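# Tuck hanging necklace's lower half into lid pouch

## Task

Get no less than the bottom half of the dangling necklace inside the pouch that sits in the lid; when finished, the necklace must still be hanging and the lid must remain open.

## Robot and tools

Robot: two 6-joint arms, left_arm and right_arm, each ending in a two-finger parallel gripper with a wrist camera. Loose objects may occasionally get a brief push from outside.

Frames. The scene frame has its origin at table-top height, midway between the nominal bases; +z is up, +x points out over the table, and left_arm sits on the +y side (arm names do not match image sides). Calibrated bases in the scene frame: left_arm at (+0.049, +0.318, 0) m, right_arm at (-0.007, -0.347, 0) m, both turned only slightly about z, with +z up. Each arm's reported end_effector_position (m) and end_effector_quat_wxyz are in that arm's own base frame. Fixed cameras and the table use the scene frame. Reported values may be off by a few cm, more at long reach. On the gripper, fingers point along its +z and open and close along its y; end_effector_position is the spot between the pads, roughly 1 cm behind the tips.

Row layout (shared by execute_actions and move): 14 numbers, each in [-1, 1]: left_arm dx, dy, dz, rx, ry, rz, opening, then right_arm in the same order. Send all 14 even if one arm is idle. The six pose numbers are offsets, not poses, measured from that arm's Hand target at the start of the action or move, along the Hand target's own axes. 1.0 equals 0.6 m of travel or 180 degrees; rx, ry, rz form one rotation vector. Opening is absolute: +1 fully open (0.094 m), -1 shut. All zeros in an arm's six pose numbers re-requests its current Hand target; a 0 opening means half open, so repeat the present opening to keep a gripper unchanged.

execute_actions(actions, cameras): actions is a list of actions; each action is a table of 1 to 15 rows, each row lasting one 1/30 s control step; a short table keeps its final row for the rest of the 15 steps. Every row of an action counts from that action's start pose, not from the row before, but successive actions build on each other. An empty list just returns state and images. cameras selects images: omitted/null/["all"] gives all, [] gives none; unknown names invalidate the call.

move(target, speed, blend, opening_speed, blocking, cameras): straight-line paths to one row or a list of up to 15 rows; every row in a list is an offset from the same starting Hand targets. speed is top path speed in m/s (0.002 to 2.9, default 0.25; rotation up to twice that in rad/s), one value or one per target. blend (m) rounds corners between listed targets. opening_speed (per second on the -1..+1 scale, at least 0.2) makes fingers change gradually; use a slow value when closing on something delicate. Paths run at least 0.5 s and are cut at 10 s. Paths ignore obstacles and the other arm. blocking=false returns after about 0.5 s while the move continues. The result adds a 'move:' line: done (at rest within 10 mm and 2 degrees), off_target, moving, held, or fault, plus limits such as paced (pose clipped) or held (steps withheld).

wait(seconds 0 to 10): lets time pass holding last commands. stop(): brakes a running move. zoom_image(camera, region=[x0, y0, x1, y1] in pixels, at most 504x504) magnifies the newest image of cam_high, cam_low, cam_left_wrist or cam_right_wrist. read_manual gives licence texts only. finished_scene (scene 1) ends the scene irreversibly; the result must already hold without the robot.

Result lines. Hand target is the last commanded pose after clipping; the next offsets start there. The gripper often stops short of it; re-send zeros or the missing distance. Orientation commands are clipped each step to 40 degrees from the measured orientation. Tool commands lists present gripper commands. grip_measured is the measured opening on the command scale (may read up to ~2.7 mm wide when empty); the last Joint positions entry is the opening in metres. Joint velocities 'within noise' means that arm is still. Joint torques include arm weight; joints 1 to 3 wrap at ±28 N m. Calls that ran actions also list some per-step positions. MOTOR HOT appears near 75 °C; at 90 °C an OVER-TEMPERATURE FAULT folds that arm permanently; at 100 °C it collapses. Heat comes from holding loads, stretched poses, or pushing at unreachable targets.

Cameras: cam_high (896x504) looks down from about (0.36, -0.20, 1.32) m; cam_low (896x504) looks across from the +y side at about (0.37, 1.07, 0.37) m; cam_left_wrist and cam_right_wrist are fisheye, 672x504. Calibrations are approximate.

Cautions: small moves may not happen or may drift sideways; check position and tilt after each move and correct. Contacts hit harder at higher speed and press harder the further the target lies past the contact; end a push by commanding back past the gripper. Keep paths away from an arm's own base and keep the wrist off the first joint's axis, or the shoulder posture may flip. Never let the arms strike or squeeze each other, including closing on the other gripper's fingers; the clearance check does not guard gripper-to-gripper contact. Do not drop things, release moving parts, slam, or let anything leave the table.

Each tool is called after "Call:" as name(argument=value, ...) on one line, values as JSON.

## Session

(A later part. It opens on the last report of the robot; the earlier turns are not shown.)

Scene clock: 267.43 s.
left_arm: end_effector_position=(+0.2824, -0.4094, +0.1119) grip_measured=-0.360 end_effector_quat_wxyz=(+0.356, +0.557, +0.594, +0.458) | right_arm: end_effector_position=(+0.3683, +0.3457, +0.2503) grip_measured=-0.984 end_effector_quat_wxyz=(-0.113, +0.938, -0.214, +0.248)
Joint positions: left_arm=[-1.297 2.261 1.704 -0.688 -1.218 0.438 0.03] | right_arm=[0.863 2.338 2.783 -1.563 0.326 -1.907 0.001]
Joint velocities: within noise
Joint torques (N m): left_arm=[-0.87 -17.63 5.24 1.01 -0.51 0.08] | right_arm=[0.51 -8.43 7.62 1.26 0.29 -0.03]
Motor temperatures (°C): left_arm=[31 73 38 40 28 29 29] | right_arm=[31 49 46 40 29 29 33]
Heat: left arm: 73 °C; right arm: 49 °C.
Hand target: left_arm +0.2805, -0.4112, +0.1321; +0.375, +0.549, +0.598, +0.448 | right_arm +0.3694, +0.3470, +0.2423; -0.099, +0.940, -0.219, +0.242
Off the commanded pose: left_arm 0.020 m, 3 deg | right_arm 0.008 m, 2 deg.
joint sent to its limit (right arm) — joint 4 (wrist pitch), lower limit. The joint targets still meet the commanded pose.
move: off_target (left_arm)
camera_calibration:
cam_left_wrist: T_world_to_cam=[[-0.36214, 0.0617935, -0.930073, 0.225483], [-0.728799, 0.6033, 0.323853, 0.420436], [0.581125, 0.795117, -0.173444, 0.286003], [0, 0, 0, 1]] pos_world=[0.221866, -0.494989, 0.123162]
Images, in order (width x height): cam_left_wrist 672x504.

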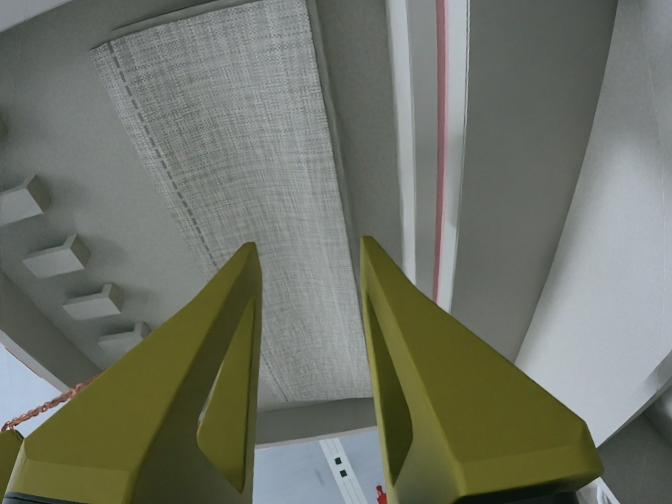

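Call:
move(target=[0, -0.0555, 0.01785, 0, 0, 0, -0.362, 0, 0, 0, 0, 0, 0, -1], speed=0.2, cameras=[])

Scene clock: 269.33 s.
left_arm: end_effector_position=(+0.2819, -0.4077, +0.0952) grip_measured=-0.360 end_effector_quat_wxyz=(+0.370, +0.548, +0.601, +0.449) | right_arm: end_effector_position=(+0.3683, +0.3457, +0.2503) grip_measured=-0.984 end_effector_quat_wxyz=(-0.113, +0.938, -0.214, +0.248)
Joint positions: left_arm=[-1.297 2.261 1.625 -0.568 -1.218 0.44 0.03] | right_arm=[0.863 2.338 2.783 -1.563 0.326 -1.907 0.001]
Joint velocities: within noise
Joint torques (N m): left_arm=[-0.8 -13.86 4.92 1.11 -0.47 0.07] | right_arm=[0.51 -8.4 7.61 1.26 0.29 -0.04]
Motor temperatures (°C): left_arm=[31 73 38 40 28 29 29] | right_arm=[31 49 46 40 29 29 33]
Heat: left arm: 73 °C; right arm: 49 °C.
Hand target: left_arm +0.2799, -0.4099, +0.0973; +0.375, +0.548, +0.598, +0.448 | right_arm +0.3694, +0.3470, +0.2423; -0.099, +0.940, -0.219, +0.242
Off the commanded pose: left_arm 0.004 m, 1 deg | right_arm 0.008 m, 2 deg.
joint sent to its limit (right arm) — joint 4 (wrist pitch), lower limit. The joint targets still meet the commanded pose.
move: done
No camera images: "cameras" was empty.

Call:
execute_actions(actions=[], cameras=["cam_left_wrist"])

Call:
zoom_image(camera="cam_left_wrist", region=[60, 0, 360, 200])

Scene clock: 270.10 s.
left_arm: end_effector_position=(+0.2819, -0.4077, +0.0951) grip_measured=-0.360 end_effector_quat_wxyz=(+0.370, +0.548, +0.601, +0.449) | right_arm: end_effector_position=(+0.3683, +0.3457, +0.2503) grip_measured=-0.984 end_effector_quat_wxyz=(-0.113, +0.938, -0.214, +0.248)
Joint positions: left_arm=[-1.297 2.261 1.625 -0.567 -1.218 0.44 0.03] | right_arm=[0.863 2.338 2.783 -1.563 0.326 -1.907 0.001]
Joint velocities: within noise
Joint torques (N m): left_arm=[-0.69 -13.76 4.92 1.1 -0.47 0.02] | right_arm=[0.51 -8.43 7.6 1.26 0.29 -0.04]
Motor temperatures (°C): left_arm=[31 73 38 40 28 29 29] | right_arm=[31 49 46 40 29 29 33]
Heat: left arm: 73 °C; right arm: 49 °C.
Hand target: left_arm +0.2799, -0.4098, +0.0972; +0.375, +0.549, +0.598, +0.448 | right_arm +0.3694, +0.3470, +0.2423; -0.099, +0.940, -0.219, +0.242
Tool commands: left_gripper/opening=-0.362 right_gripper/opening=-1.0
Off the commanded pose: left_arm 0.004 m, 1 deg | right_arm 0.008 m, 2 deg.
camera_calibration:
cam_left_wrist: T_world_to_cam=[[-0.351815, 0.026334, -0.935699, 0.192764], [-0.731701, 0.615703, 0.292442, 0.433404], [0.583814, 0.787538, -0.197345, 0.280501], [0, 0, 0, 1]] pos_world=[0.22118, -0.49283, 0.108979]
Images, in order (width x height): cam_left_wrist 672x504.

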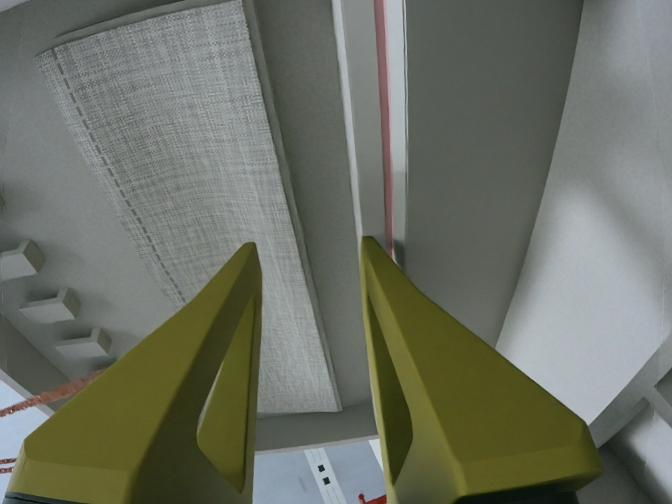

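Scaled by 1.680 from the camera's 672x504 image, which has a finer 960x720 frame.

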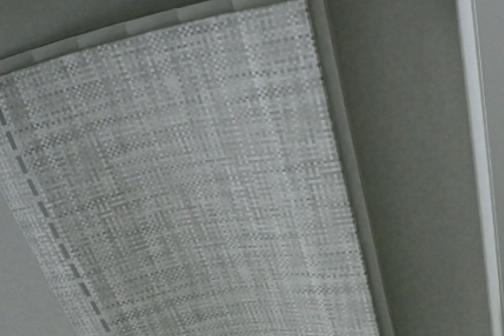

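Call:
zoom_image(camera="cam_left_wrist", region=[20, 30, 140, 150])

Call:
zoom_image(camera="cam_left_wrist", region=[90, 150, 220, 320])

Scaled by 4.200 from the camera's 672x504 image, which has a finer 960x720 frame.

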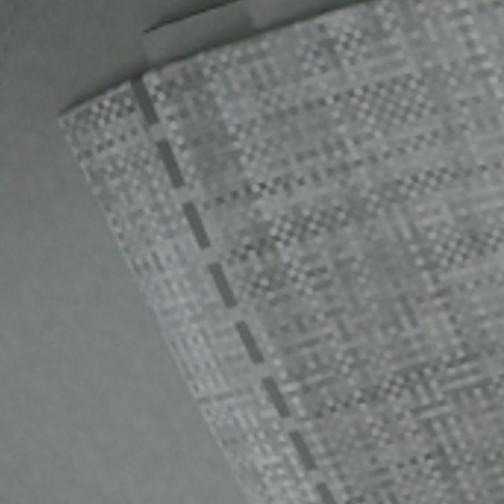

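Scaled by 2.965 from the camera's 672x504 image, which has a finer 960x720 frame.

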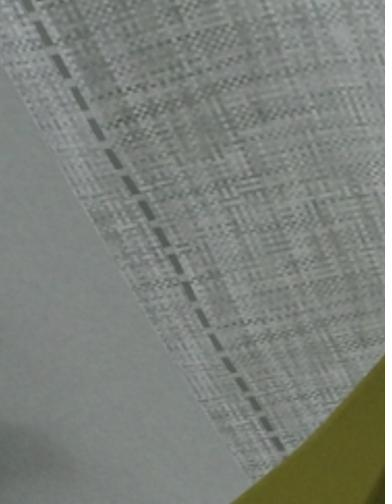

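Call:
move(target=[[-0.0867, 0.167, -0.0414, 0, 0, -0.5, -0.702, 0, 0, 0, 0, 0, 0, -1], [-0.0867, 0.0986, -0.0107, 0, 0, -0.5, -0.702, 0, 0, 0, 0, 0, 0, -1]], speed=[0.25, 0.1], cameras=["cam_left_wrist"])

Scene clock: 277.70 s.
left_arm: end_effector_position=(+0.2972, -0.4621, +0.1548) grip_measured=-0.700 end_effector_quat_wxyz=(+0.581, -0.030, +0.811, +0.056) | right_arm: end_effector_position=(+0.3683, +0.3457, +0.2503) grip_measured=-0.984 end_effector_quat_wxyz=(-0.113, +0.938, -0.214, +0.248)
Joint positions: left_arm=[-1.297 2.44 2.175 -0.911 -1.218 -1.093 0.014] | right_arm=[0.863 2.338 2.783 -1.563 0.326 -1.907 0.001]
Joint velocities: within noise
Joint torques (N m): left_arm=[0.13 -14.71 5.38 1.09 -0.47 -0.05] | right_arm=[0.54 -8.46 7.6 1.26 0.29 -0.03]
Motor temperatures (°C): left_arm=[31 72 38 40 28 29 29] | right_arm=[31 49 45 40 29 29 33]
Heat: left arm: 72 °C; right arm: 49 °C.
Hand target: left_arm +0.2989, -0.4624, +0.1532; +0.582, -0.035, +0.811, +0.051 | right_arm +0.3694, +0.3470, +0.2423; -0.099, +0.940, -0.219, +0.242
Off the commanded pose: left_arm 0.002 m, 1 deg | right_arm 0.008 m, 2 deg.
joint sent to its limit (right arm) — joint 4 (wrist pitch), lower limit. The joint targets still meet the commanded pose.
move: done
camera_calibration:
cam_left_wrist: T_world_to_cam=[[0.082038, -0.994063, -0.0714782, -0.478808], [-0.890386, -0.0408822, -0.453368, 0.319815], [0.447754, 0.100836, -0.888453, 0.156241], [0, 0, 0, 1]] pos_world=[0.254082, -0.478645, 0.249582]
Images, in order (width x height): cam_left_wrist 672x504.

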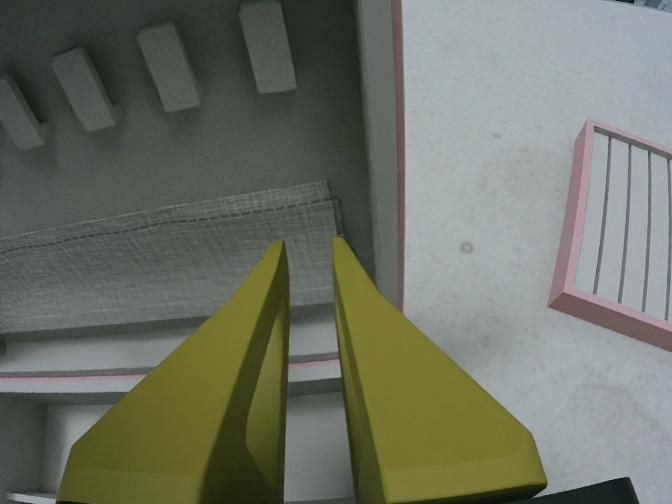

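Call:
zoom_image(camera="cam_left_wrist", region=[270, 160, 400, 290])

Scaled by 3.877 from the camera's 672x504 image, which has a finer 960x720 frame.

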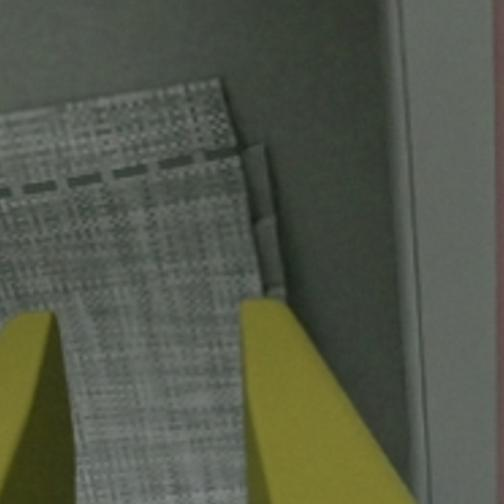

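Call:
move(target=[-0.01157, -0.0017, 0.0278, 0, 0, -0.019, -0.702, 0, 0, 0, 0, 0, 0, -1], speed=0.08, cameras=["cam_left_wrist"])

Call:
zoom_image(camera="cam_left_wrist", region=[270, 160, 400, 290])

Scene clock: 280.57 s.
left_arm: end_effector_position=(+0.3156, -0.4608, +0.1529) grip_measured=-0.700 end_effector_quat_wxyz=(+0.584, -0.059, +0.809, +0.038) | right_arm: end_effector_position=(+0.3683, +0.3457, +0.2503) grip_measured=-0.984 end_effector_quat_wxyz=(-0.113, +0.938, -0.214, +0.248)
Joint positions: left_arm=[-1.262 2.44 2.157 -0.816 -1.208 -1.079 0.014] | right_arm=[0.863 2.338 2.783 -1.563 0.326 -1.907 0.001]
Joint velocities: within noise
Joint torques (N m): left_arm=[-0.12 -15.64 5.39 1.19 -0.41 0.12] | right_arm=[0.51 -8.43 7.6 1.26 0.29 -0.03]
Motor temperatures (°C): left_arm=[31 71 38 40 28 29 29] | right_arm=[31 48 46 40 29 29 33]
Heat: left arm: 71 °C; right arm: 48 °C.
Hand target: left_arm +0.3169, -0.4613, +0.1545; +0.583, -0.059, +0.809, +0.034 | right_arm +0.3694, +0.3470, +0.2423; -0.099, +0.940, -0.219, +0.242
Off the commanded pose: left_arm 0.002 m, 0 deg | right_arm 0.008 m, 2 deg.
joint sent to its limit (right arm) — joint 4 (wrist pitch), lower limit. The joint targets still meet the commanded pose.
move: done
camera_calibration:
cam_left_wrist: T_world_to_cam=[[0.108884, -0.994016, -0.00870107, -0.497288], [-0.883479, -0.0927559, -0.459195, 0.310266], [0.455641, 0.057686, -0.888293, 0.123838], [0, 0, 0, 1]] pos_world=[0.271835, -0.472677, 0.24815]
Images, in order (width x height): cam_left_wrist 672x504.

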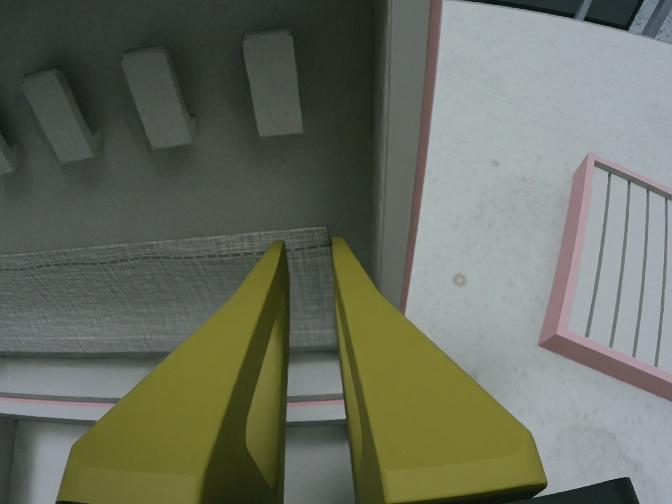

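Scaled by 3.877 from the camera's 672x504 image, which has a finer 960x720 frame.

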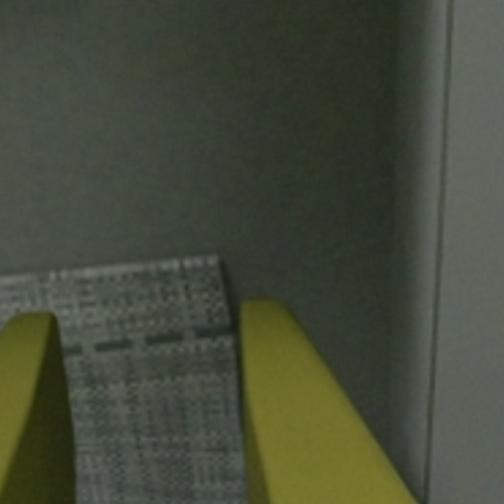

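Call:
move(target=[-0.01117, 0, 0.01567, 0, 0, 0, -0.702, 0, 0, 0, 0, 0, 0, -1], speed=0.05, cameras=["cam_left_wrist"])

Call:
zoom_image(camera="cam_left_wrist", region=[250, 170, 380, 300])

Scene clock: 282.27 s.
left_arm: end_effector_position=(+0.3257, -0.4608, +0.1543) grip_measured=-0.700 end_effector_quat_wxyz=(+0.583, -0.058, +0.809, +0.038) | right_arm: end_effector_position=(+0.3683, +0.3457, +0.2503) grip_measured=-0.984 end_effector_quat_wxyz=(-0.113, +0.938, -0.214, +0.248)
Joint positions: left_arm=[-1.243 2.44 2.157 -0.771 -1.198 -1.03 0.014] | right_arm=[0.863 2.338 2.783 -1.563 0.326 -1.907 0.001]
Joint velocities: within noise
Joint torques (N m): left_arm=[0.21 -16.16 5.29 1.3 -0.4 0.09] | right_arm=[0.53 -8.42 7.6 1.25 0.29 -0.04]
Motor temperatures (°C): left_arm=[31 71 38 40 28 29 29] | right_arm=[31 48 46 40 29 29 33]
Heat: left arm: 71 °C; right arm: 48 °C.
Hand target: left_arm +0.3279, -0.4598, +0.1578; +0.583, -0.059, +0.810, +0.034 | right_arm +0.3694, +0.3470, +0.2423; -0.099, +0.940, -0.219, +0.242
Off the commanded pose: left_arm 0.004 m, 0 deg | right_arm 0.008 m, 2 deg.
joint sent to its limit (right arm) — joint 4 (wrist pitch), lower limit. The joint targets still meet the commanded pose.
move: done
camera_calibration:
cam_left_wrist: T_world_to_cam=[[0.107024, -0.994206, -0.0100491, -0.497612], [-0.88427, -0.090559, -0.45811, 0.320907], [0.454546, 0.0579147, -0.888839, 0.120988], [0, 0, 0, 1]] pos_world=[0.28203, -0.472674, 0.249549]
Images, in order (width x height): cam_left_wrist 672x504.

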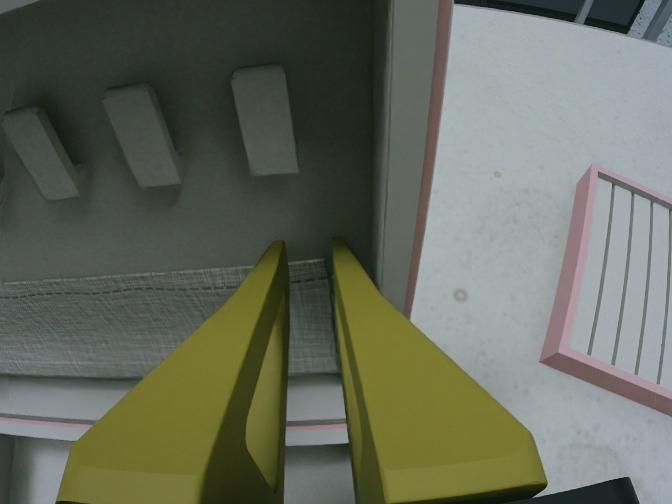

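Scaled by 3.877 from the camera's 672x504 image, which has a finer 960x720 frame.

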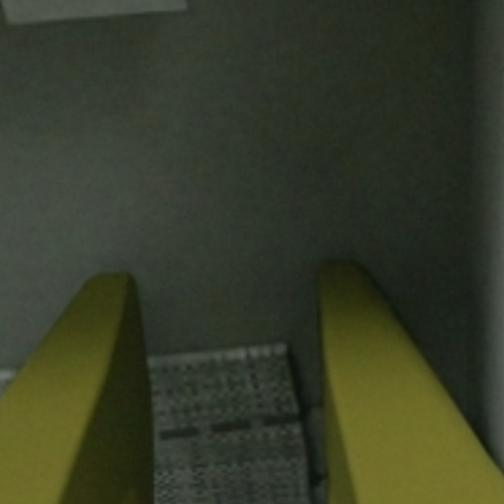

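Call:
move(target=[-0.00204, 0, 0.00635, 0, 0, 0, -0.702, 0, 0, 0, 0, 0, 0, -1], speed=0.05, cameras=["cam_left_wrist"])

Call:
zoom_image(camera="cam_left_wrist", region=[250, 170, 380, 300])

Scene clock: 283.63 s.
left_arm: end_effector_position=(+0.3282, -0.4607, +0.1521) grip_measured=-0.700 end_effector_quat_wxyz=(+0.583, -0.055, +0.810, +0.040) | right_arm: end_effector_position=(+0.3683, +0.3457, +0.2503) grip_measured=-0.984 end_effector_quat_wxyz=(-0.113, +0.938, -0.214, +0.248)
Joint positions: left_arm=[-1.238 2.44 2.147 -0.751 -1.194 -1.012 0.014] | right_arm=[0.863 2.338 2.783 -1.563 0.326 -1.907 0.001]
Joint velocities: within noise
Joint torques (N m): left_arm=[0.34 -16.36 5.39 1.29 -0.4 0.13] | right_arm=[0.51 -8.46 7.57 1.26 0.28 -0.03]
Motor temperatures (°C): left_arm=[31 71 38 40 28 29 29] | right_arm=[31 48 46 40 29 29 33]
Heat: left arm: 71 °C; right arm: 48 °C.
Hand target: left_arm +0.3319, -0.4593, +0.1578; +0.583, -0.060, +0.809, +0.034 | right_arm +0.3694, +0.3470, +0.2423; -0.099, +0.940, -0.219, +0.242
Off the commanded pose: left_arm 0.007 m, 1 deg | right_arm 0.008 m, 2 deg.
joint sent to its limit (right arm) — joint 4 (wrist pitch), lower limit. The joint targets still meet the commanded pose.
move: done
camera_calibration:
cam_left_wrist: T_world_to_cam=[[0.104454, -0.994403, -0.0158738, -0.49613], [-0.885377, -0.0857081, -0.456904, 0.324562], [0.452987, 0.0617798, -0.889374, 0.120224], [0, 0, 0, 1]] pos_world=[0.284723, -0.472963, 0.247343]
Images, in order (width x height): cam_left_wrist 672x504.

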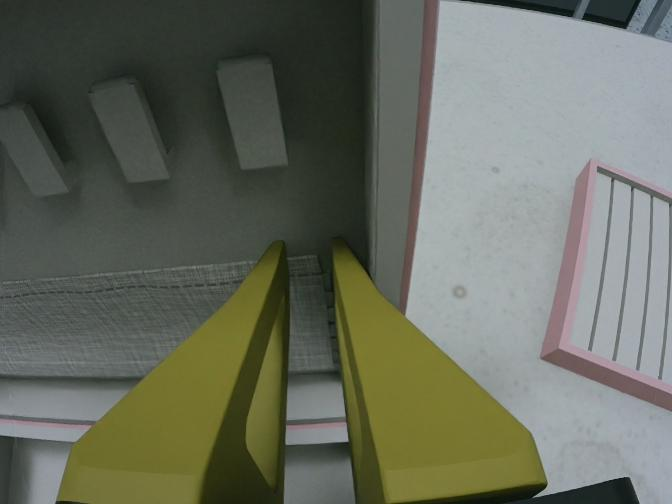

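Scaled by 3.877 from the camera's 672x504 image, which has a finer 960x720 frame.

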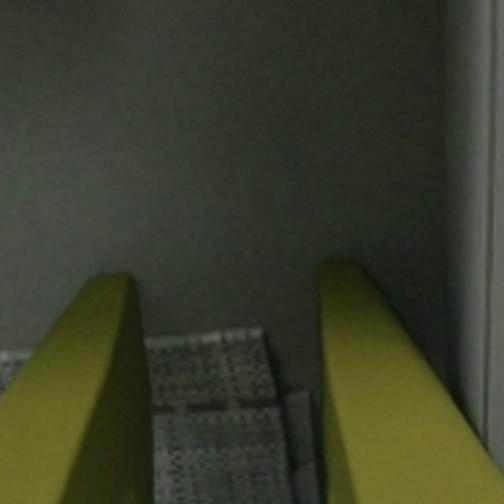

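Call:
move(target=[[-0.00646, 0.005, -0.01258, 0, 0, 0, -0.702, 0, 0, 0, 0, 0, 0, -1], [-0.00952, 0.005, -0.00306, 0, 0, 0, -0.702, 0, 0, 0, 0, 0, 0, -1]], speed=0.05, cameras=["cam_left_wrist"])

Call:
zoom_image(camera="cam_left_wrist", region=[250, 170, 380, 300])

Scene clock: 285.87 s.
left_arm: end_effector_position=(+0.3277, -0.4593, +0.1486) grip_measured=-0.700 end_effector_quat_wxyz=(+0.581, -0.051, +0.811, +0.045) | right_arm: end_effector_position=(+0.3683, +0.3457, +0.2503) grip_measured=-0.984 end_effector_quat_wxyz=(-0.113, +0.938, -0.214, +0.248)
Joint positions: left_arm=[-1.238 2.44 2.137 -0.753 -1.193 -1.009 0.014] | right_arm=[0.863 2.338 2.783 -1.563 0.326 -1.907 0.001]
Joint velocities: within noise
Joint torques (N m): left_arm=[0.58 -18.11 5.57 1.27 -0.42 0.1] | right_arm=[0.53 -8.43 7.6 1.25 0.29 -0.04]
Motor temperatures (°C): left_arm=[31 72 38 40 28 29 29] | right_arm=[31 48 46 40 29 29 33]
Heat: left arm: 72 °C; right arm: 48 °C.
Hand target: left_arm +0.3315, -0.4562, +0.1638; +0.583, -0.059, +0.809, +0.034 | right_arm +0.3694, +0.3470, +0.2423; -0.099, +0.940, -0.219, +0.242
Off the commanded pose: left_arm 0.016 m, 2 deg | right_arm 0.008 m, 2 deg.
joint sent to its limit (right arm) — joint 4 (wrist pitch), lower limit. The joint targets still meet the commanded pose.
move: off_target (left_arm)
camera_calibration:
cam_left_wrist: T_world_to_cam=[[0.103116, -0.994222, -0.029832, -0.492071], [-0.887675, -0.0784508, -0.453738, 0.326281], [0.448776, 0.0732688, -0.890635, 0.124249], [0, 0, 0, 1]] pos_world=[0.284611, -0.472735, 0.244027]
Images, in order (width x height): cam_left_wrist 672x504.

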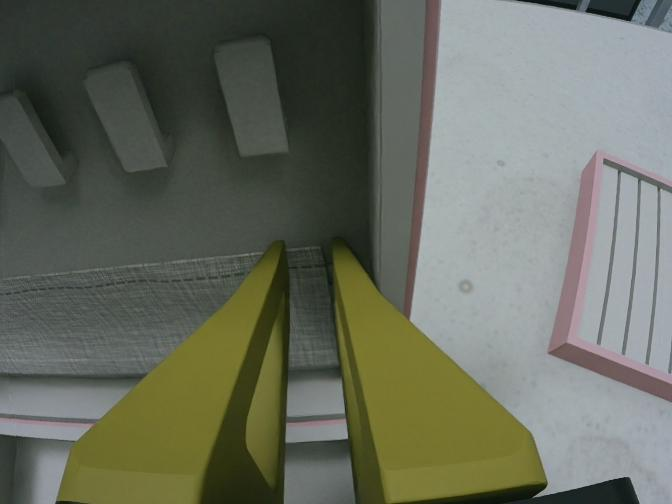

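Scaled by 3.877 from the camera's 672x504 image, which has a finer 960x720 frame.

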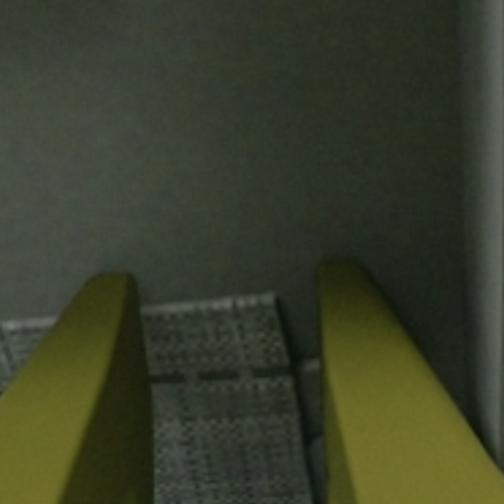

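Call:
move(target=[[-0.03083, 0, -0.02391, 0, 0, 0, -0.702, 0, 0, 0, 0, 0, 0, -1], [0.00963, 0, -0.00544, 0, 0, 0, -0.702, 0, 0, 0, 0, 0, 0, -1]], speed=[0.06, 0.05], cameras=["cam_left_wrist"])

Call:
zoom_image(camera="cam_left_wrist", region=[250, 170, 380, 300])

Scene clock: 287.63 s.
left_arm: end_effector_position=(+0.3265, -0.4566, +0.1455) grip_measured=-0.700 end_effector_quat_wxyz=(+0.578, -0.046, +0.813, +0.053) | right_arm: end_effector_position=(+0.3683, +0.3457, +0.2503) grip_measured=-0.984 end_effector_quat_wxyz=(-0.113, +0.938, -0.214, +0.248)
Joint positions: left_arm=[-1.239 2.44 2.131 -0.771 -1.193 -1.014 0.014] | right_arm=[0.863 2.338 2.783 -1.563 0.326 -1.907 0.001]
Joint velocities: within noise
Joint torques (N m): left_arm=[-0.25 -17.85 5.49 1.23 -0.47 -0.07] | right_arm=[0.51 -8.44 7.61 1.25 0.29 -0.03]
Motor temperatures (°C): left_arm=[31 72 38 40 28 29 29] | right_arm=[31 48 46 40 29 29 33]
Heat: left arm: 72 °C; right arm: 48 °C.
Hand target: left_arm +0.3265, -0.4569, +0.1592; +0.583, -0.059, +0.809, +0.034 | right_arm +0.3694, +0.3470, +0.2423; -0.099, +0.940, -0.219, +0.242
Off the commanded pose: left_arm 0.014 m, 3 deg | right_arm 0.008 m, 2 deg.
joint sent to its limit (right arm) — joint 4 (wrist pitch), lower limit. The joint targets still meet the commanded pose.
move: off_target (left_arm)
camera_calibration:
cam_left_wrist: T_world_to_cam=[[0.10398, -0.993397, -0.0484896, -0.486551], [-0.89086, -0.071348, -0.44864, 0.327599], [0.442218, 0.0898468, -0.892396, 0.131697], [0, 0, 0, 1]] pos_world=[0.284198, -0.471797, 0.240908]
Images, in order (width x height): cam_left_wrist 672x504.

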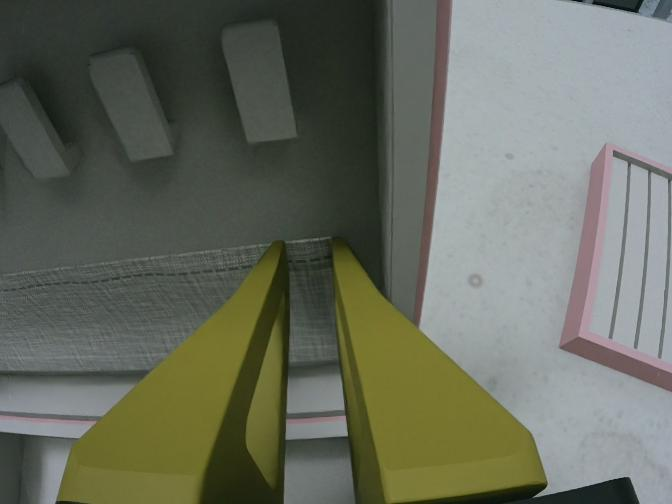

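Scaled by 3.877 from the camera's 672x504 image, which has a finer 960x720 frame.

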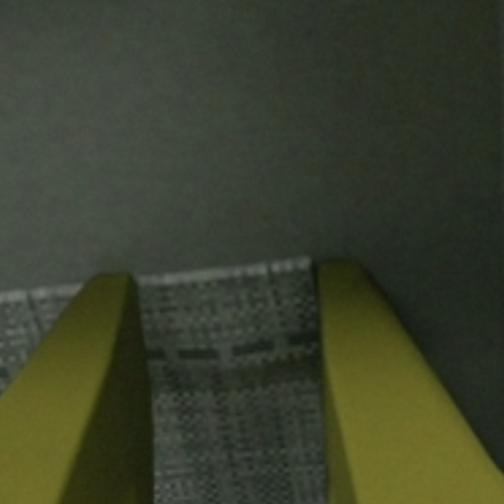

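Call:
move(target=[[-0.0535, 0, -0.0258, 0, 0, 0, -0.702, 0, 0, 0, 0, 0, 0, -1]], speed=[0.1], cameras=[])

Scene clock: 289.03 s.
left_arm: end_effector_position=(+0.3256, -0.4541, +0.1670) grip_measured=-0.700 end_effector_quat_wxyz=(+0.576, -0.041, +0.814, +0.061) | right_arm: end_effector_position=(+0.3683, +0.3457, +0.2503) grip_measured=-0.984 end_effector_quat_wxyz=(-0.113, +0.938, -0.214, +0.248)
Joint positions: left_arm=[-1.239 2.44 2.224 -0.889 -1.192 -1.021 0.014] | right_arm=[0.863 2.338 2.783 -1.563 0.326 -1.907 0.001]
Joint velocities: within noise
Joint torques (N m): left_arm=[-1.09 -18.19 8.8 0.93 -0.52 -0.13] | right_arm=[0.51 -8.42 7.61 1.26 0.28 -0.04]
Motor temperatures (°C): left_arm=[31 73 38 40 28 29 29] | right_arm=[31 48 46 40 29 29 33]
Heat: left arm: 73 °C; right arm: 48 °C.
Hand target: left_arm +0.3220, -0.4571, +0.1946; +0.583, -0.059, +0.810, +0.034 | right_arm +0.3694, +0.3470, +0.2423; -0.099, +0.940, -0.219, +0.242
Off the commanded pose: left_arm 0.028 m, 4 deg | right_arm 0.008 m, 2 deg.
joint sent to its limit (right arm) — joint 4 (wrist pitch), lower limit. The joint targets still meet the commanded pose.
move: off_target (left_arm)
No camera images: "cameras" was empty.

Call:
move(target=[[0.0397, 0.003, 0.0190, 0, 0, -0.014, -0.702, 0, 0, 0, 0, 0, 0, -1]], speed=[0.1], cameras=["cam_left_wrist"])

Call:
zoom_image(camera="cam_left_wrist", region=[250, 170, 380, 300])

Scene clock: 290.47 s.
left_arm: end_effector_position=(+0.3260, -0.4551, +0.1479) grip_measured=-0.700 end_effector_quat_wxyz=(+0.578, -0.061, +0.813, +0.045) | right_arm: end_effector_position=(+0.3683, +0.3457, +0.2503) grip_measured=-0.984 end_effector_quat_wxyz=(-0.113, +0.938, -0.214, +0.248)
Joint positions: left_arm=[-1.239 2.44 2.145 -0.8 -1.192 -1.062 0.014] | right_arm=[0.863 2.338 2.783 -1.563 0.326 -1.907 0.001]
Joint velocities: within noise
Joint torques (N m): left_arm=[-0.46 -18.82 5.5 1.26 -0.43 -0.06] | right_arm=[0.5 -8.46 7.57 1.26 0.29 -0.03]
Motor temperatures (°C): left_arm=[31 73 38 40 28 29 29] | right_arm=[31 48 46 40 29 29 33]
Heat: left arm: 73 °C; right arm: 48 °C.
Hand target: left_arm +0.3251, -0.4552, +0.1684; +0.584, -0.077, +0.808, +0.021 | right_arm +0.3694, +0.3470, +0.2423; -0.099, +0.940, -0.219, +0.242
Off the commanded pose: left_arm 0.021 m, 3 deg | right_arm 0.008 m, 2 deg.
joint sent to its limit (right arm) — joint 4 (wrist pitch), lower limit. The joint targets still meet the commanded pose.
move: off_target (left_arm)
camera_calibration:
cam_left_wrist: T_world_to_cam=[[0.119455, -0.992685, -0.0175255, -0.494261], [-0.88897, -0.0990806, -0.447118, 0.314778], [0.442111, 0.0689901, -0.894303, 0.124748], [0, 0, 0, 1]] pos_world=[0.283718, -0.468063, 0.243643]
Images, in order (width x height): cam_left_wrist 672x504.

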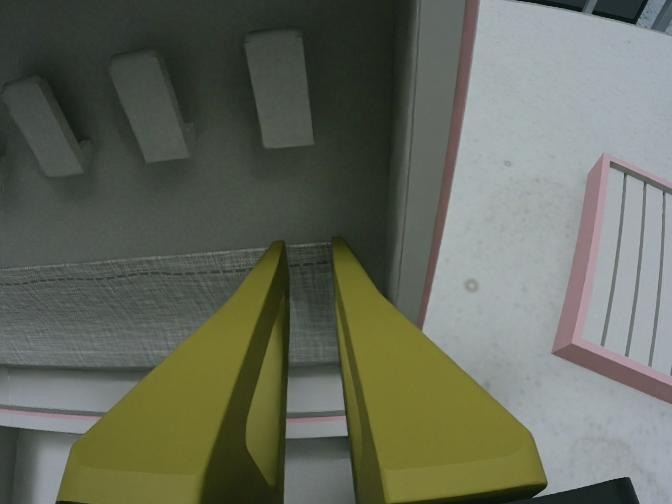

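Scaled by 3.877 from the camera's 672x504 image, which has a finer 960x720 frame.

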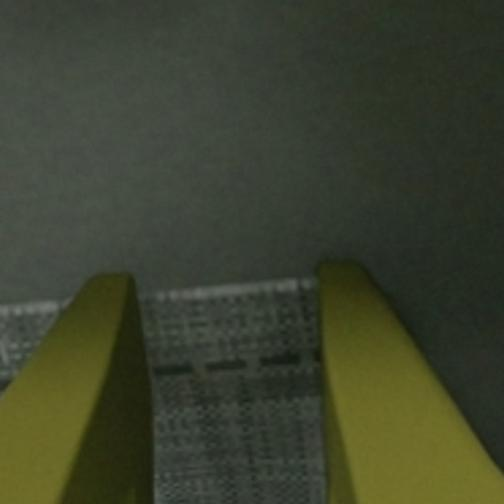

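Call:
move(target=[[-0.0605, -0.00667, -0.04046, 0, 0, 0, -0.702, 0, 0, 0, 0, 0, 0, -1], [0.02539, -0.00667, 0.00816, 0, 0, 0, -0.702, 0, 0, 0, 0, 0, 0, -1]], speed=[0.15, 0.05], cameras=["cam_left_wrist"])

Call:
zoom_image(camera="cam_left_wrist", region=[250, 170, 380, 300])

Scene clock: 293.27 s.
left_arm: end_effector_position=(+0.3212, -0.4622, +0.1478) grip_measured=-0.700 end_effector_quat_wxyz=(+0.582, -0.073, +0.810, +0.024) | right_arm: end_effector_position=(+0.3683, +0.3457, +0.2503) grip_measured=-0.984 end_effector_quat_wxyz=(-0.113, +0.938, -0.214, +0.248)
Joint positions: left_arm=[-1.252 2.44 2.136 -0.762 -1.195 -1.083 0.014] | right_arm=[0.863 2.338 2.783 -1.563 0.326 -1.907 0.001]
Joint velocities: within noise
Joint torques (N m): left_arm=[0.51 -16.2 5.45 1.24 -0.41 0.13] | right_arm=[0.5 -8.44 7.6 1.27 0.29 -0.04]
Motor temperatures (°C): left_arm=[31 74 38 40 28 29 29] | right_arm=[31 48 46 40 29 29 33]
Heat: left arm: 74 °C; right arm: 48 °C.
Hand target: left_arm +0.3257, -0.4600, +0.1526; +0.584, -0.077, +0.808, +0.021 | right_arm +0.3694, +0.3470, +0.2423; -0.099, +0.940, -0.219, +0.242
Off the commanded pose: left_arm 0.007 m, 1 deg | right_arm 0.008 m, 2 deg.
joint sent to its limit (right arm) — joint 4 (wrist pitch), lower limit. The joint targets still meet the commanded pose.
move: done
camera_calibration:
cam_left_wrist: T_world_to_cam=[[0.114411, -0.992996, 0.0294838, -0.506192], [-0.88314, -0.115256, -0.45473, 0.301598], [0.454943, 0.0259879, -0.890141, 0.102711], [0, 0, 0, 1]] pos_world=[0.27754, -0.470555, 0.243497]
Images, in order (width x height): cam_left_wrist 672x504.

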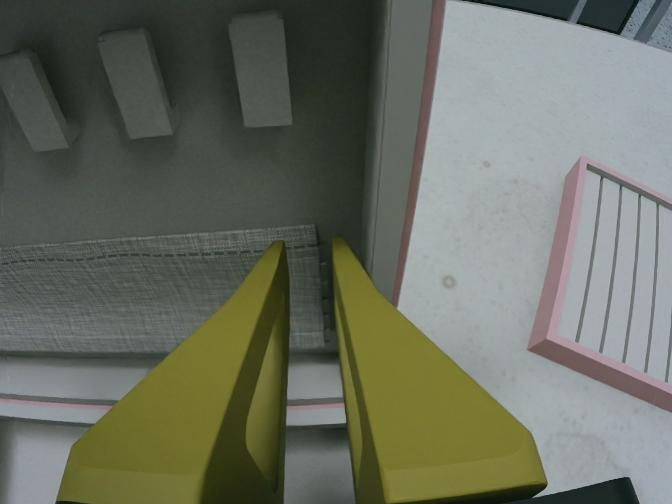

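Scaled by 3.877 from the camera's 672x504 image, which has a finer 960x720 frame.

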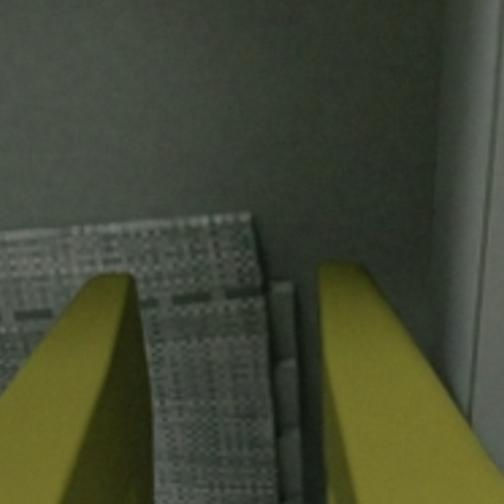

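Call:
move(target=[0.0918, 0, -0.0405, 0, 0, 0, -0.702, 0, 0, 0, 0, 0, 0, -1], speed=0.15, cameras=[])

Scene clock: 294.97 s.
left_arm: end_effector_position=(+0.2833, -0.4680, +0.1065) grip_measured=-0.700 end_effector_quat_wxyz=(+0.580, -0.069, +0.812, +0.022) | right_arm: end_effector_position=(+0.3683, +0.3457, +0.2503) grip_measured=-0.984 end_effector_quat_wxyz=(-0.113, +0.938, -0.214, +0.248)
Joint positions: left_arm=[-1.326 2.487 2.081 -0.824 -1.217 -1.258 0.014] | right_arm=[0.863 2.338 2.783 -1.563 0.326 -1.907 0.001]
Joint velocities: within noise
Joint torques (N m): left_arm=[0.21 -13.83 7.65 0.68 -0.61 -0.11] | right_arm=[0.53 -8.43 7.61 1.26 0.29 -0.03]
Motor temperatures (°C): left_arm=[31 74 38 39 28 29 29] | right_arm=[31 48 46 40 29 29 33]
Heat: left arm: 74 °C; right arm: 48 °C.
Hand target: left_arm +0.2860, -0.4685, +0.1081; +0.584, -0.077, +0.808, +0.021 | right_arm +0.3694, +0.3470, +0.2423; -0.099, +0.940, -0.219, +0.242
Off the commanded pose: left_arm 0.003 m, 1 deg | right_arm 0.008 m, 2 deg.
joint sent to its limit (right arm) — joint 4 (wrist pitch), lower limit. The joint targets still meet the commanded pose.
move: done
No camera images: "cameras" was empty.

Call:
move(target=[-0.0204, -0.02, -0.0635, 0, 0, 0, -0.702, 0, 0, 0, 0, 0, 0, -1], speed=0.15, cameras=[])

Scene clock: 296.13 s.
left_arm: end_effector_position=(+0.2694, -0.4792, +0.1205) grip_measured=-0.700 end_effector_quat_wxyz=(+0.582, -0.071, +0.810, +0.011) | right_arm: end_effector_position=(+0.3683, +0.3457, +0.2503) grip_measured=-0.984 end_effector_quat_wxyz=(-0.113, +0.938, -0.214, +0.248)
Joint positions: left_arm=[-1.357 2.52 2.198 -0.946 -1.225 -1.318 0.014] | right_arm=[0.863 2.338 2.783 -1.563 0.326 -1.907 0.001]
Joint velocities: within noise
Joint torques (N m): left_arm=[0.51 -15.47 5.41 0.79 -0.48 0.05] | right_arm=[0.51 -8.43 7.61 1.26 0.29 -0.03]
Motor temperatures (°C): left_arm=[31 74 38 39 28 29 29] | right_arm=[31 48 46 40 29 29 33]
Heat: left arm: 74 °C; right arm: 48 °C.
Hand target: left_arm +0.2736, -0.4766, +0.1202; +0.581, -0.073, +0.810, +0.015 (not the last commanded pose) | right_arm +0.3694, +0.3470, +0.2423; -0.099, +0.940, -0.219, +0.242
Off the commanded pose: left_arm 0.019 m, 1 deg | right_arm 0.008 m, 2 deg.
joint sent to its limit (right arm) — joint 4 (wrist pitch), lower limit.
move: held (left_arm; a check stopped the path); limits=held
pose unreachable (left arm): on one or more control steps of this call, first in action 0 (counted from 0), this arm could not follow its commanded pose, so it was not sent that pose on those steps. It may still have moved: this result reports where it is.
cause: moving toward the commanded pose would bring a part of the arm too close to another arm (this arm's forearm (the part past joint 3) and the right arm's upper arm (the part past joint 2), along the way the arms are being sent, or toward where that arm still pushes).
No camera images: "cameras" was empty.

Call:
move(target=[0.0021, 0.2753, -0.0164, 0, 0, 0, -0.702, 0, 0, 0, 0, 0, 0, -1], speed=0.25, cameras=["cam_left_wrist"])

Scene clock: 299.07 s.
left_arm: end_effector_position=(+0.2393, -0.3154, +0.1005) grip_measured=-0.700 end_effector_quat_wxyz=(+0.581, -0.062, +0.811, +0.030) | right_arm: end_effector_position=(+0.3683, +0.3457, +0.2503) grip_measured=-0.984 end_effector_quat_wxyz=(-0.113, +0.938, -0.214, +0.248)
Joint positions: left_arm=[-1.343 1.921 1.12 -0.484 -1.227 -1.295 0.014] | right_arm=[0.863 2.338 2.783 -1.563 0.326 -1.907 0.001]
Joint velocities: within noise
Joint torques (N m): left_arm=[0.34 -13.42 4.51 0.93 -0.45 0.15] | right_arm=[0.53 -8.43 7.61 1.26 0.29 -0.03]
Motor temperatures (°C): left_arm=[31 74 38 39 28 29 29] | right_arm=[31 48 46 40 29 29 33]
Heat: left arm: 74 °C; right arm: 48 °C. Fold the left arm in close to its base, or ease its load, before you think long.
Hand target: left_arm +0.2416, -0.3145, +0.1120; +0.581, -0.073, +0.810, +0.014 | right_arm +0.3694, +0.3470, +0.2423; -0.099, +0.940, -0.219, +0.242
Off the commanded pose: left_arm 0.012 m, 2 deg | right_arm 0.008 m, 2 deg.
MOTOR HOT: joint 2 (shoulder) of the left arm reports 74 °C; the controller's stop level is 90 °C. To cool a motor, set the load down, stop pushing, or move to a pose that needs little force.
joint sent to its limit (right arm) — joint 4 (wrist pitch), lower limit. The joint targets still meet the commanded pose.
move: off_target (left_arm)
camera_calibration:
cam_left_wrist: T_world_to_cam=[[0.10433, -0.994505, 0.00861861, -0.345568], [-0.886623, -0.0969313, -0.45222, 0.230983], [0.450571, 0.0395386, -0.891865, 0.0994981], [0, 0, 0, 1]] pos_world=[0.196017, -0.325213, 0.196172]
Images, in order (width x height): cam_left_wrist 672x504.

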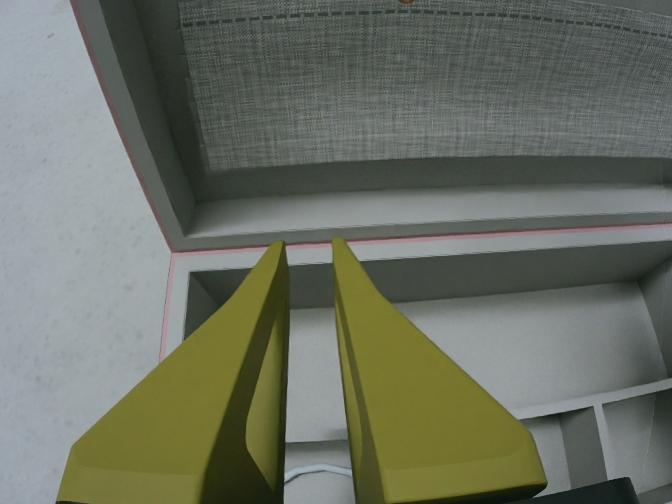

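Call:
move(target=[-0.01, 0.1667, -0.09, 0, 0, 0, -0.702, 0, 0, 0, 0, 0, 0, -1], speed=0.25, cameras=["cam_left_wrist"])

Scene clock: 300.93 s.
left_arm: end_effector_position=(+0.1803, -0.2147, +0.1247) grip_measured=-0.700 end_effector_quat_wxyz=(+0.580, -0.070, +0.812, +0.022) | right_arm: end_effector_position=(+0.3683, +0.3457, +0.2503) grip_measured=-0.984 end_effector_quat_wxyz=(-0.113, +0.938, -0.214, +0.248)
Joint positions: left_arm=[-1.49 1.587 0.838 -0.944 -1.235 -1.749 0.014] | right_arm=[0.863 2.338 2.783 -1.563 0.326 -1.907 0.001]
Joint velocities: within noise
Joint torques (N m): left_arm=[-1.05 -5.35 6.67 -0.13 -0.53 -0.11] | right_arm=[0.51 -8.43 7.6 1.26 0.29 -0.03]
Motor temperatures (°C): left_arm=[31 73 38 39 28 29 29] | right_arm=[31 48 46 40 29 29 33]
Heat: left arm: 73 °C; right arm: 48 °C. Fold the left arm in close to its base, or ease its load, before you think long.
Hand target: left_arm +0.1791, -0.2208, +0.1289; +0.581, -0.073, +0.810, +0.015 | right_arm +0.3694, +0.3470, +0.2423; -0.099, +0.940, -0.219, +0.242
Off the commanded pose: left_arm 0.008 m, 1 deg | right_arm 0.008 m, 2 deg.
MOTOR HOT: still on. Joint 2 (shoulder) of the left arm reports 73 °C.
joint sent to its limit (right arm) — joint 4 (wrist pitch), lower limit. The joint targets still meet the commanded pose.
move: done
camera_calibration:
cam_left_wrist: T_world_to_cam=[[0.107958, -0.993689, 0.030461, -0.242679], [-0.886729, -0.110101, -0.448988, 0.196175], [0.449508, 0.021461, -0.893019, 0.140229], [0, 0, 0, 1]] pos_world=[0.137119, -0.222558, 0.2207]
Images, in order (width x height): cam_left_wrist 672x504.

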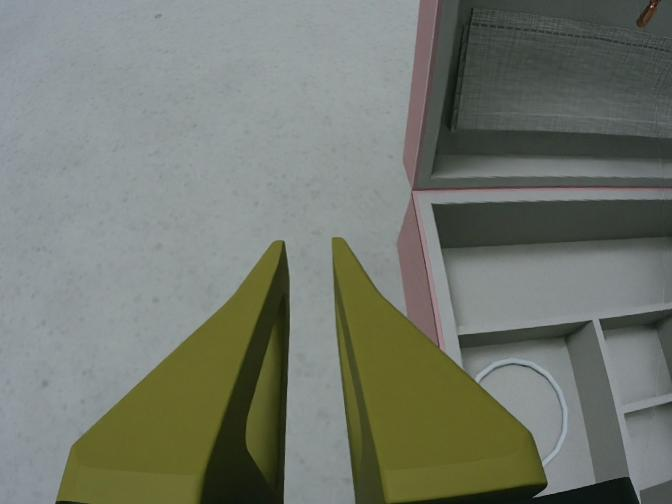

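Call:
zoom_image(camera="cam_left_wrist", region=[440, 0, 560, 140])

Scaled by 3.600 from the camera's 672x504 image, which has a finer 960x720 frame.

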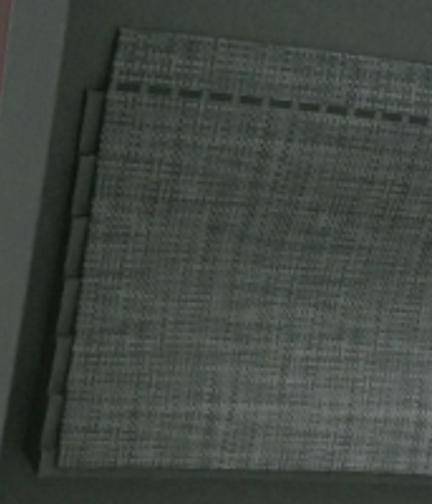

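Call:
move(target=[0, 0, 0, 0, 0, 0, -0.702, 0.04127, 0.05453, -0.00433, 0, 0, 0, -1], speed=0.06, cameras=["cam_right_wrist"])

Scene clock: 302.87 s.
left_arm: end_effector_position=(+0.1803, -0.2145, +0.1249) grip_measured=-0.700 end_effector_quat_wxyz=(+0.580, -0.071, +0.812, +0.022) | right_arm: end_effector_position=(+0.3786, +0.3082, +0.2310) grip_measured=-0.984 end_effector_quat_wxyz=(-0.083, +0.942, -0.223, +0.237)
Joint positions: left_arm=[-1.49 1.587 0.838 -0.946 -1.235 -1.752 0.014] | right_arm=[0.792 2.167 2.411 -1.409 0.315 -1.949 0.001]
Joint velocities: within noise
Joint torques (N m): left_arm=[-0.88 -5.29 6.95 -0.13 -0.52 -0.1] | right_arm=[0.13 -12.63 5.72 1.41 0.09 -0.28]
Motor temperatures (°C): left_arm=[31 72 38 39 28 29 29] | right_arm=[31 49 45 40 29 29 33]
Heat: left arm: 72 °C; right arm: 49 °C. Fold the left arm in close to its base, or ease its load, before you think long.
Hand target: left_arm +0.1791, -0.2209, +0.1289; +0.581, -0.073, +0.810, +0.014 | right_arm +0.3757, +0.3065, +0.2451; -0.099, +0.940, -0.219, +0.242
Off the commanded pose: left_arm 0.008 m, 1 deg | right_arm 0.015 m, 2 deg.
MOTOR HOT: still on. Joint 2 (shoulder) of the left arm reports 72 °C.
move: off_target (right_arm)
camera_calibration:
cam_right_wrist: T_world_to_cam=[[0.370125, 0.860831, 0.349254, -0.494164], [0.22523, -0.44789, 0.865255, -0.138222], [0.901265, -0.24159, -0.35966, -0.0747384], [0, 0, 0, 1]] pos_world=[0.281393, 0.345427, 0.265306]
Images, in order (width x height): cam_right_wrist 672x504.

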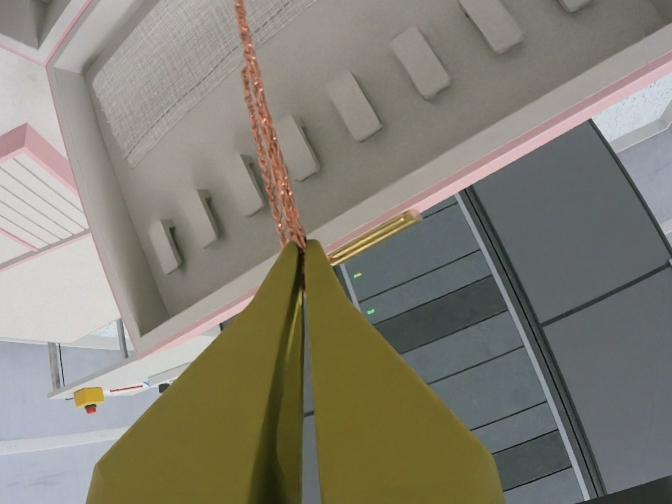

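Call:
wait(seconds=8, cameras=[])

Scene clock: 311.63 s.
left_arm: end_effector_position=(+0.1803, -0.2144, +0.1249) grip_measured=-0.700 end_effector_quat_wxyz=(+0.580, -0.071, +0.812, +0.022) | right_arm: end_effector_position=(+0.3787, +0.3085, +0.2309) grip_measured=-0.984 end_effector_quat_wxyz=(-0.083, +0.942, -0.223, +0.237)
Joint positions: left_arm=[-1.49 1.587 0.838 -0.946 -1.235 -1.752 0.014] | right_arm=[0.792 2.167 2.41 -1.407 0.314 -1.95 0.001]
Joint velocities: within noise
Joint torques (N m): left_arm=[-1.1 -5.2 6.79 -0.06 -0.54 -0.14] | right_arm=[0.13 -12.64 5.74 1.39 0.11 -0.3]
Motor temperatures (°C): left_arm=[31 65 38 38 28 29 29] | right_arm=[31 54 44 41 29 29 33]
Heat: left arm: 65 °C; right arm: 54 °C.
Hand target: left_arm +0.1791, -0.2209, +0.1289; +0.581, -0.073, +0.810, +0.014 | right_arm +0.3757, +0.3065, +0.2451; -0.099, +0.940, -0.219, +0.242
Tool commands: left_gripper/opening=-0.702 right_gripper/opening=-1.0
Off the commanded pose: left_arm 0.008 m, 1 deg | right_arm 0.015 m, 2 deg.
MOTOR HOT: cleared for the motors of the left arm.
wait: 8.00 s; at rest from the start
No camera images: "cameras" was empty.

Call:
move(target=[[-0.1341, -0.1062, 0.0974, -0.0065, -0.0051, 0.0187, -0.702, -0.0082, 0.00574, 0.01732, 0, 0, 0, -1], [-0.0806, -0.1026, 0.1157, -0.0065, -0.0051, 0.0187, -0.702, -0.0082, 0.00574, 0.01732, 0, 0, 0, -1]], speed=[0.2, 0.08], cameras=["cam_left_wrist", "cam_right_wrist"])

Scene clock: 313.80 s.
left_arm: end_effector_position=(+0.2672, -0.2668, +0.1615) grip_measured=-0.700 end_effector_quat_wxyz=(+0.591, -0.070, +0.803, +0.035) | right_arm: end_effector_position=(+0.3761, +0.3029, +0.2154) grip_measured=-0.984 end_effector_quat_wxyz=(-0.070, +0.946, -0.214, +0.232)
Joint positions: left_arm=[-1.224 1.641 0.986 -0.351 -1.209 -1.003 0.014] | right_arm=[0.788 2.127 2.287 -1.35 0.314 -1.969 0.001]
Joint velocities: within noise
Joint torques (N m): left_arm=[-0.03 -6.93 5.24 1.34 -0.3 0.41] | right_arm=[0.44 -12.49 6.61 1.51 0.1 -0.11]
Motor temperatures (°C): left_arm=[31 64 38 38 28 29 29] | right_arm=[31 55 44 41 29 29 33]
Heat: left arm: 64 °C; right arm: 55 °C.
Hand target: left_arm +0.2680, -0.2691, +0.1560; +0.586, -0.055, +0.807, +0.040 | right_arm +0.3757, +0.3065, +0.2331; -0.099, +0.940, -0.219, +0.242
Off the commanded pose: left_arm 0.006 m, 2 deg | right_arm 0.018 m, 4 deg.
move: off_target (right_arm)
camera_calibration:
cam_left_wrist: T_world_to_cam=[[0.123375, -0.992306, 0.0103916, -0.305574], [-0.872351, -0.11344, -0.475537, 0.283527], [0.473056, 0.049604, -0.879635, 0.134109], [0, 0, 0, 1]] pos_world=[0.221594, -0.277712, 0.25597]
cam_right_wrist: T_world_to_cam=[[0.363922, 0.874857, 0.319664, -0.478814], [0.245846, -0.421248, 0.872989, -0.144137], [0.898399, -0.239112, -0.368382, -0.0771728], [0, 0, 0, 1]] pos_world=[0.279018, 0.339724, 0.25046]
Images, in order (width x height): cam_left_wrist 672x504, cam_right_wrist 672x504.

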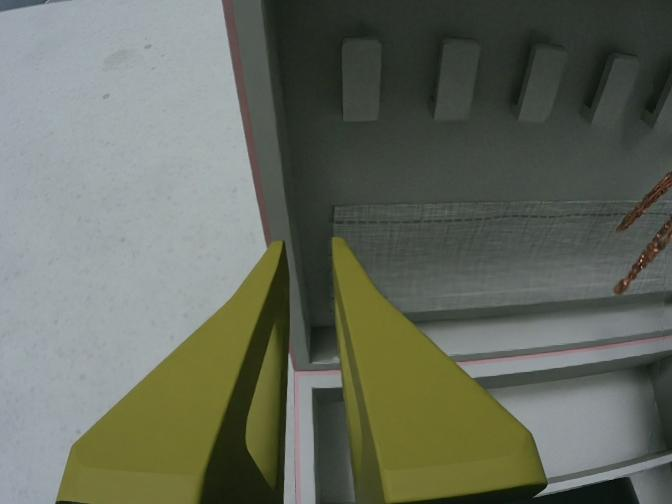

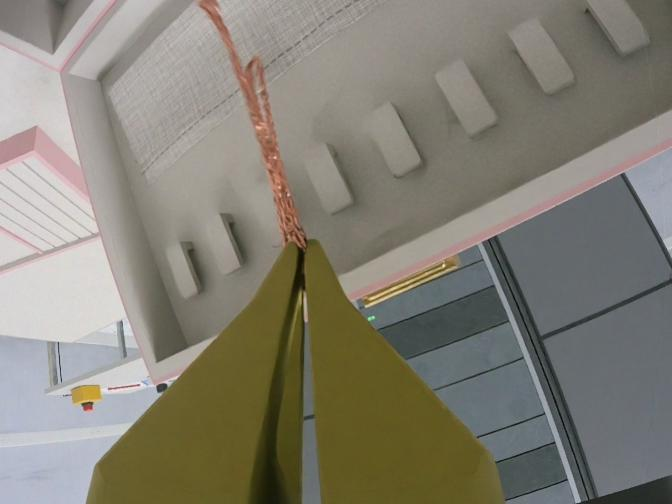

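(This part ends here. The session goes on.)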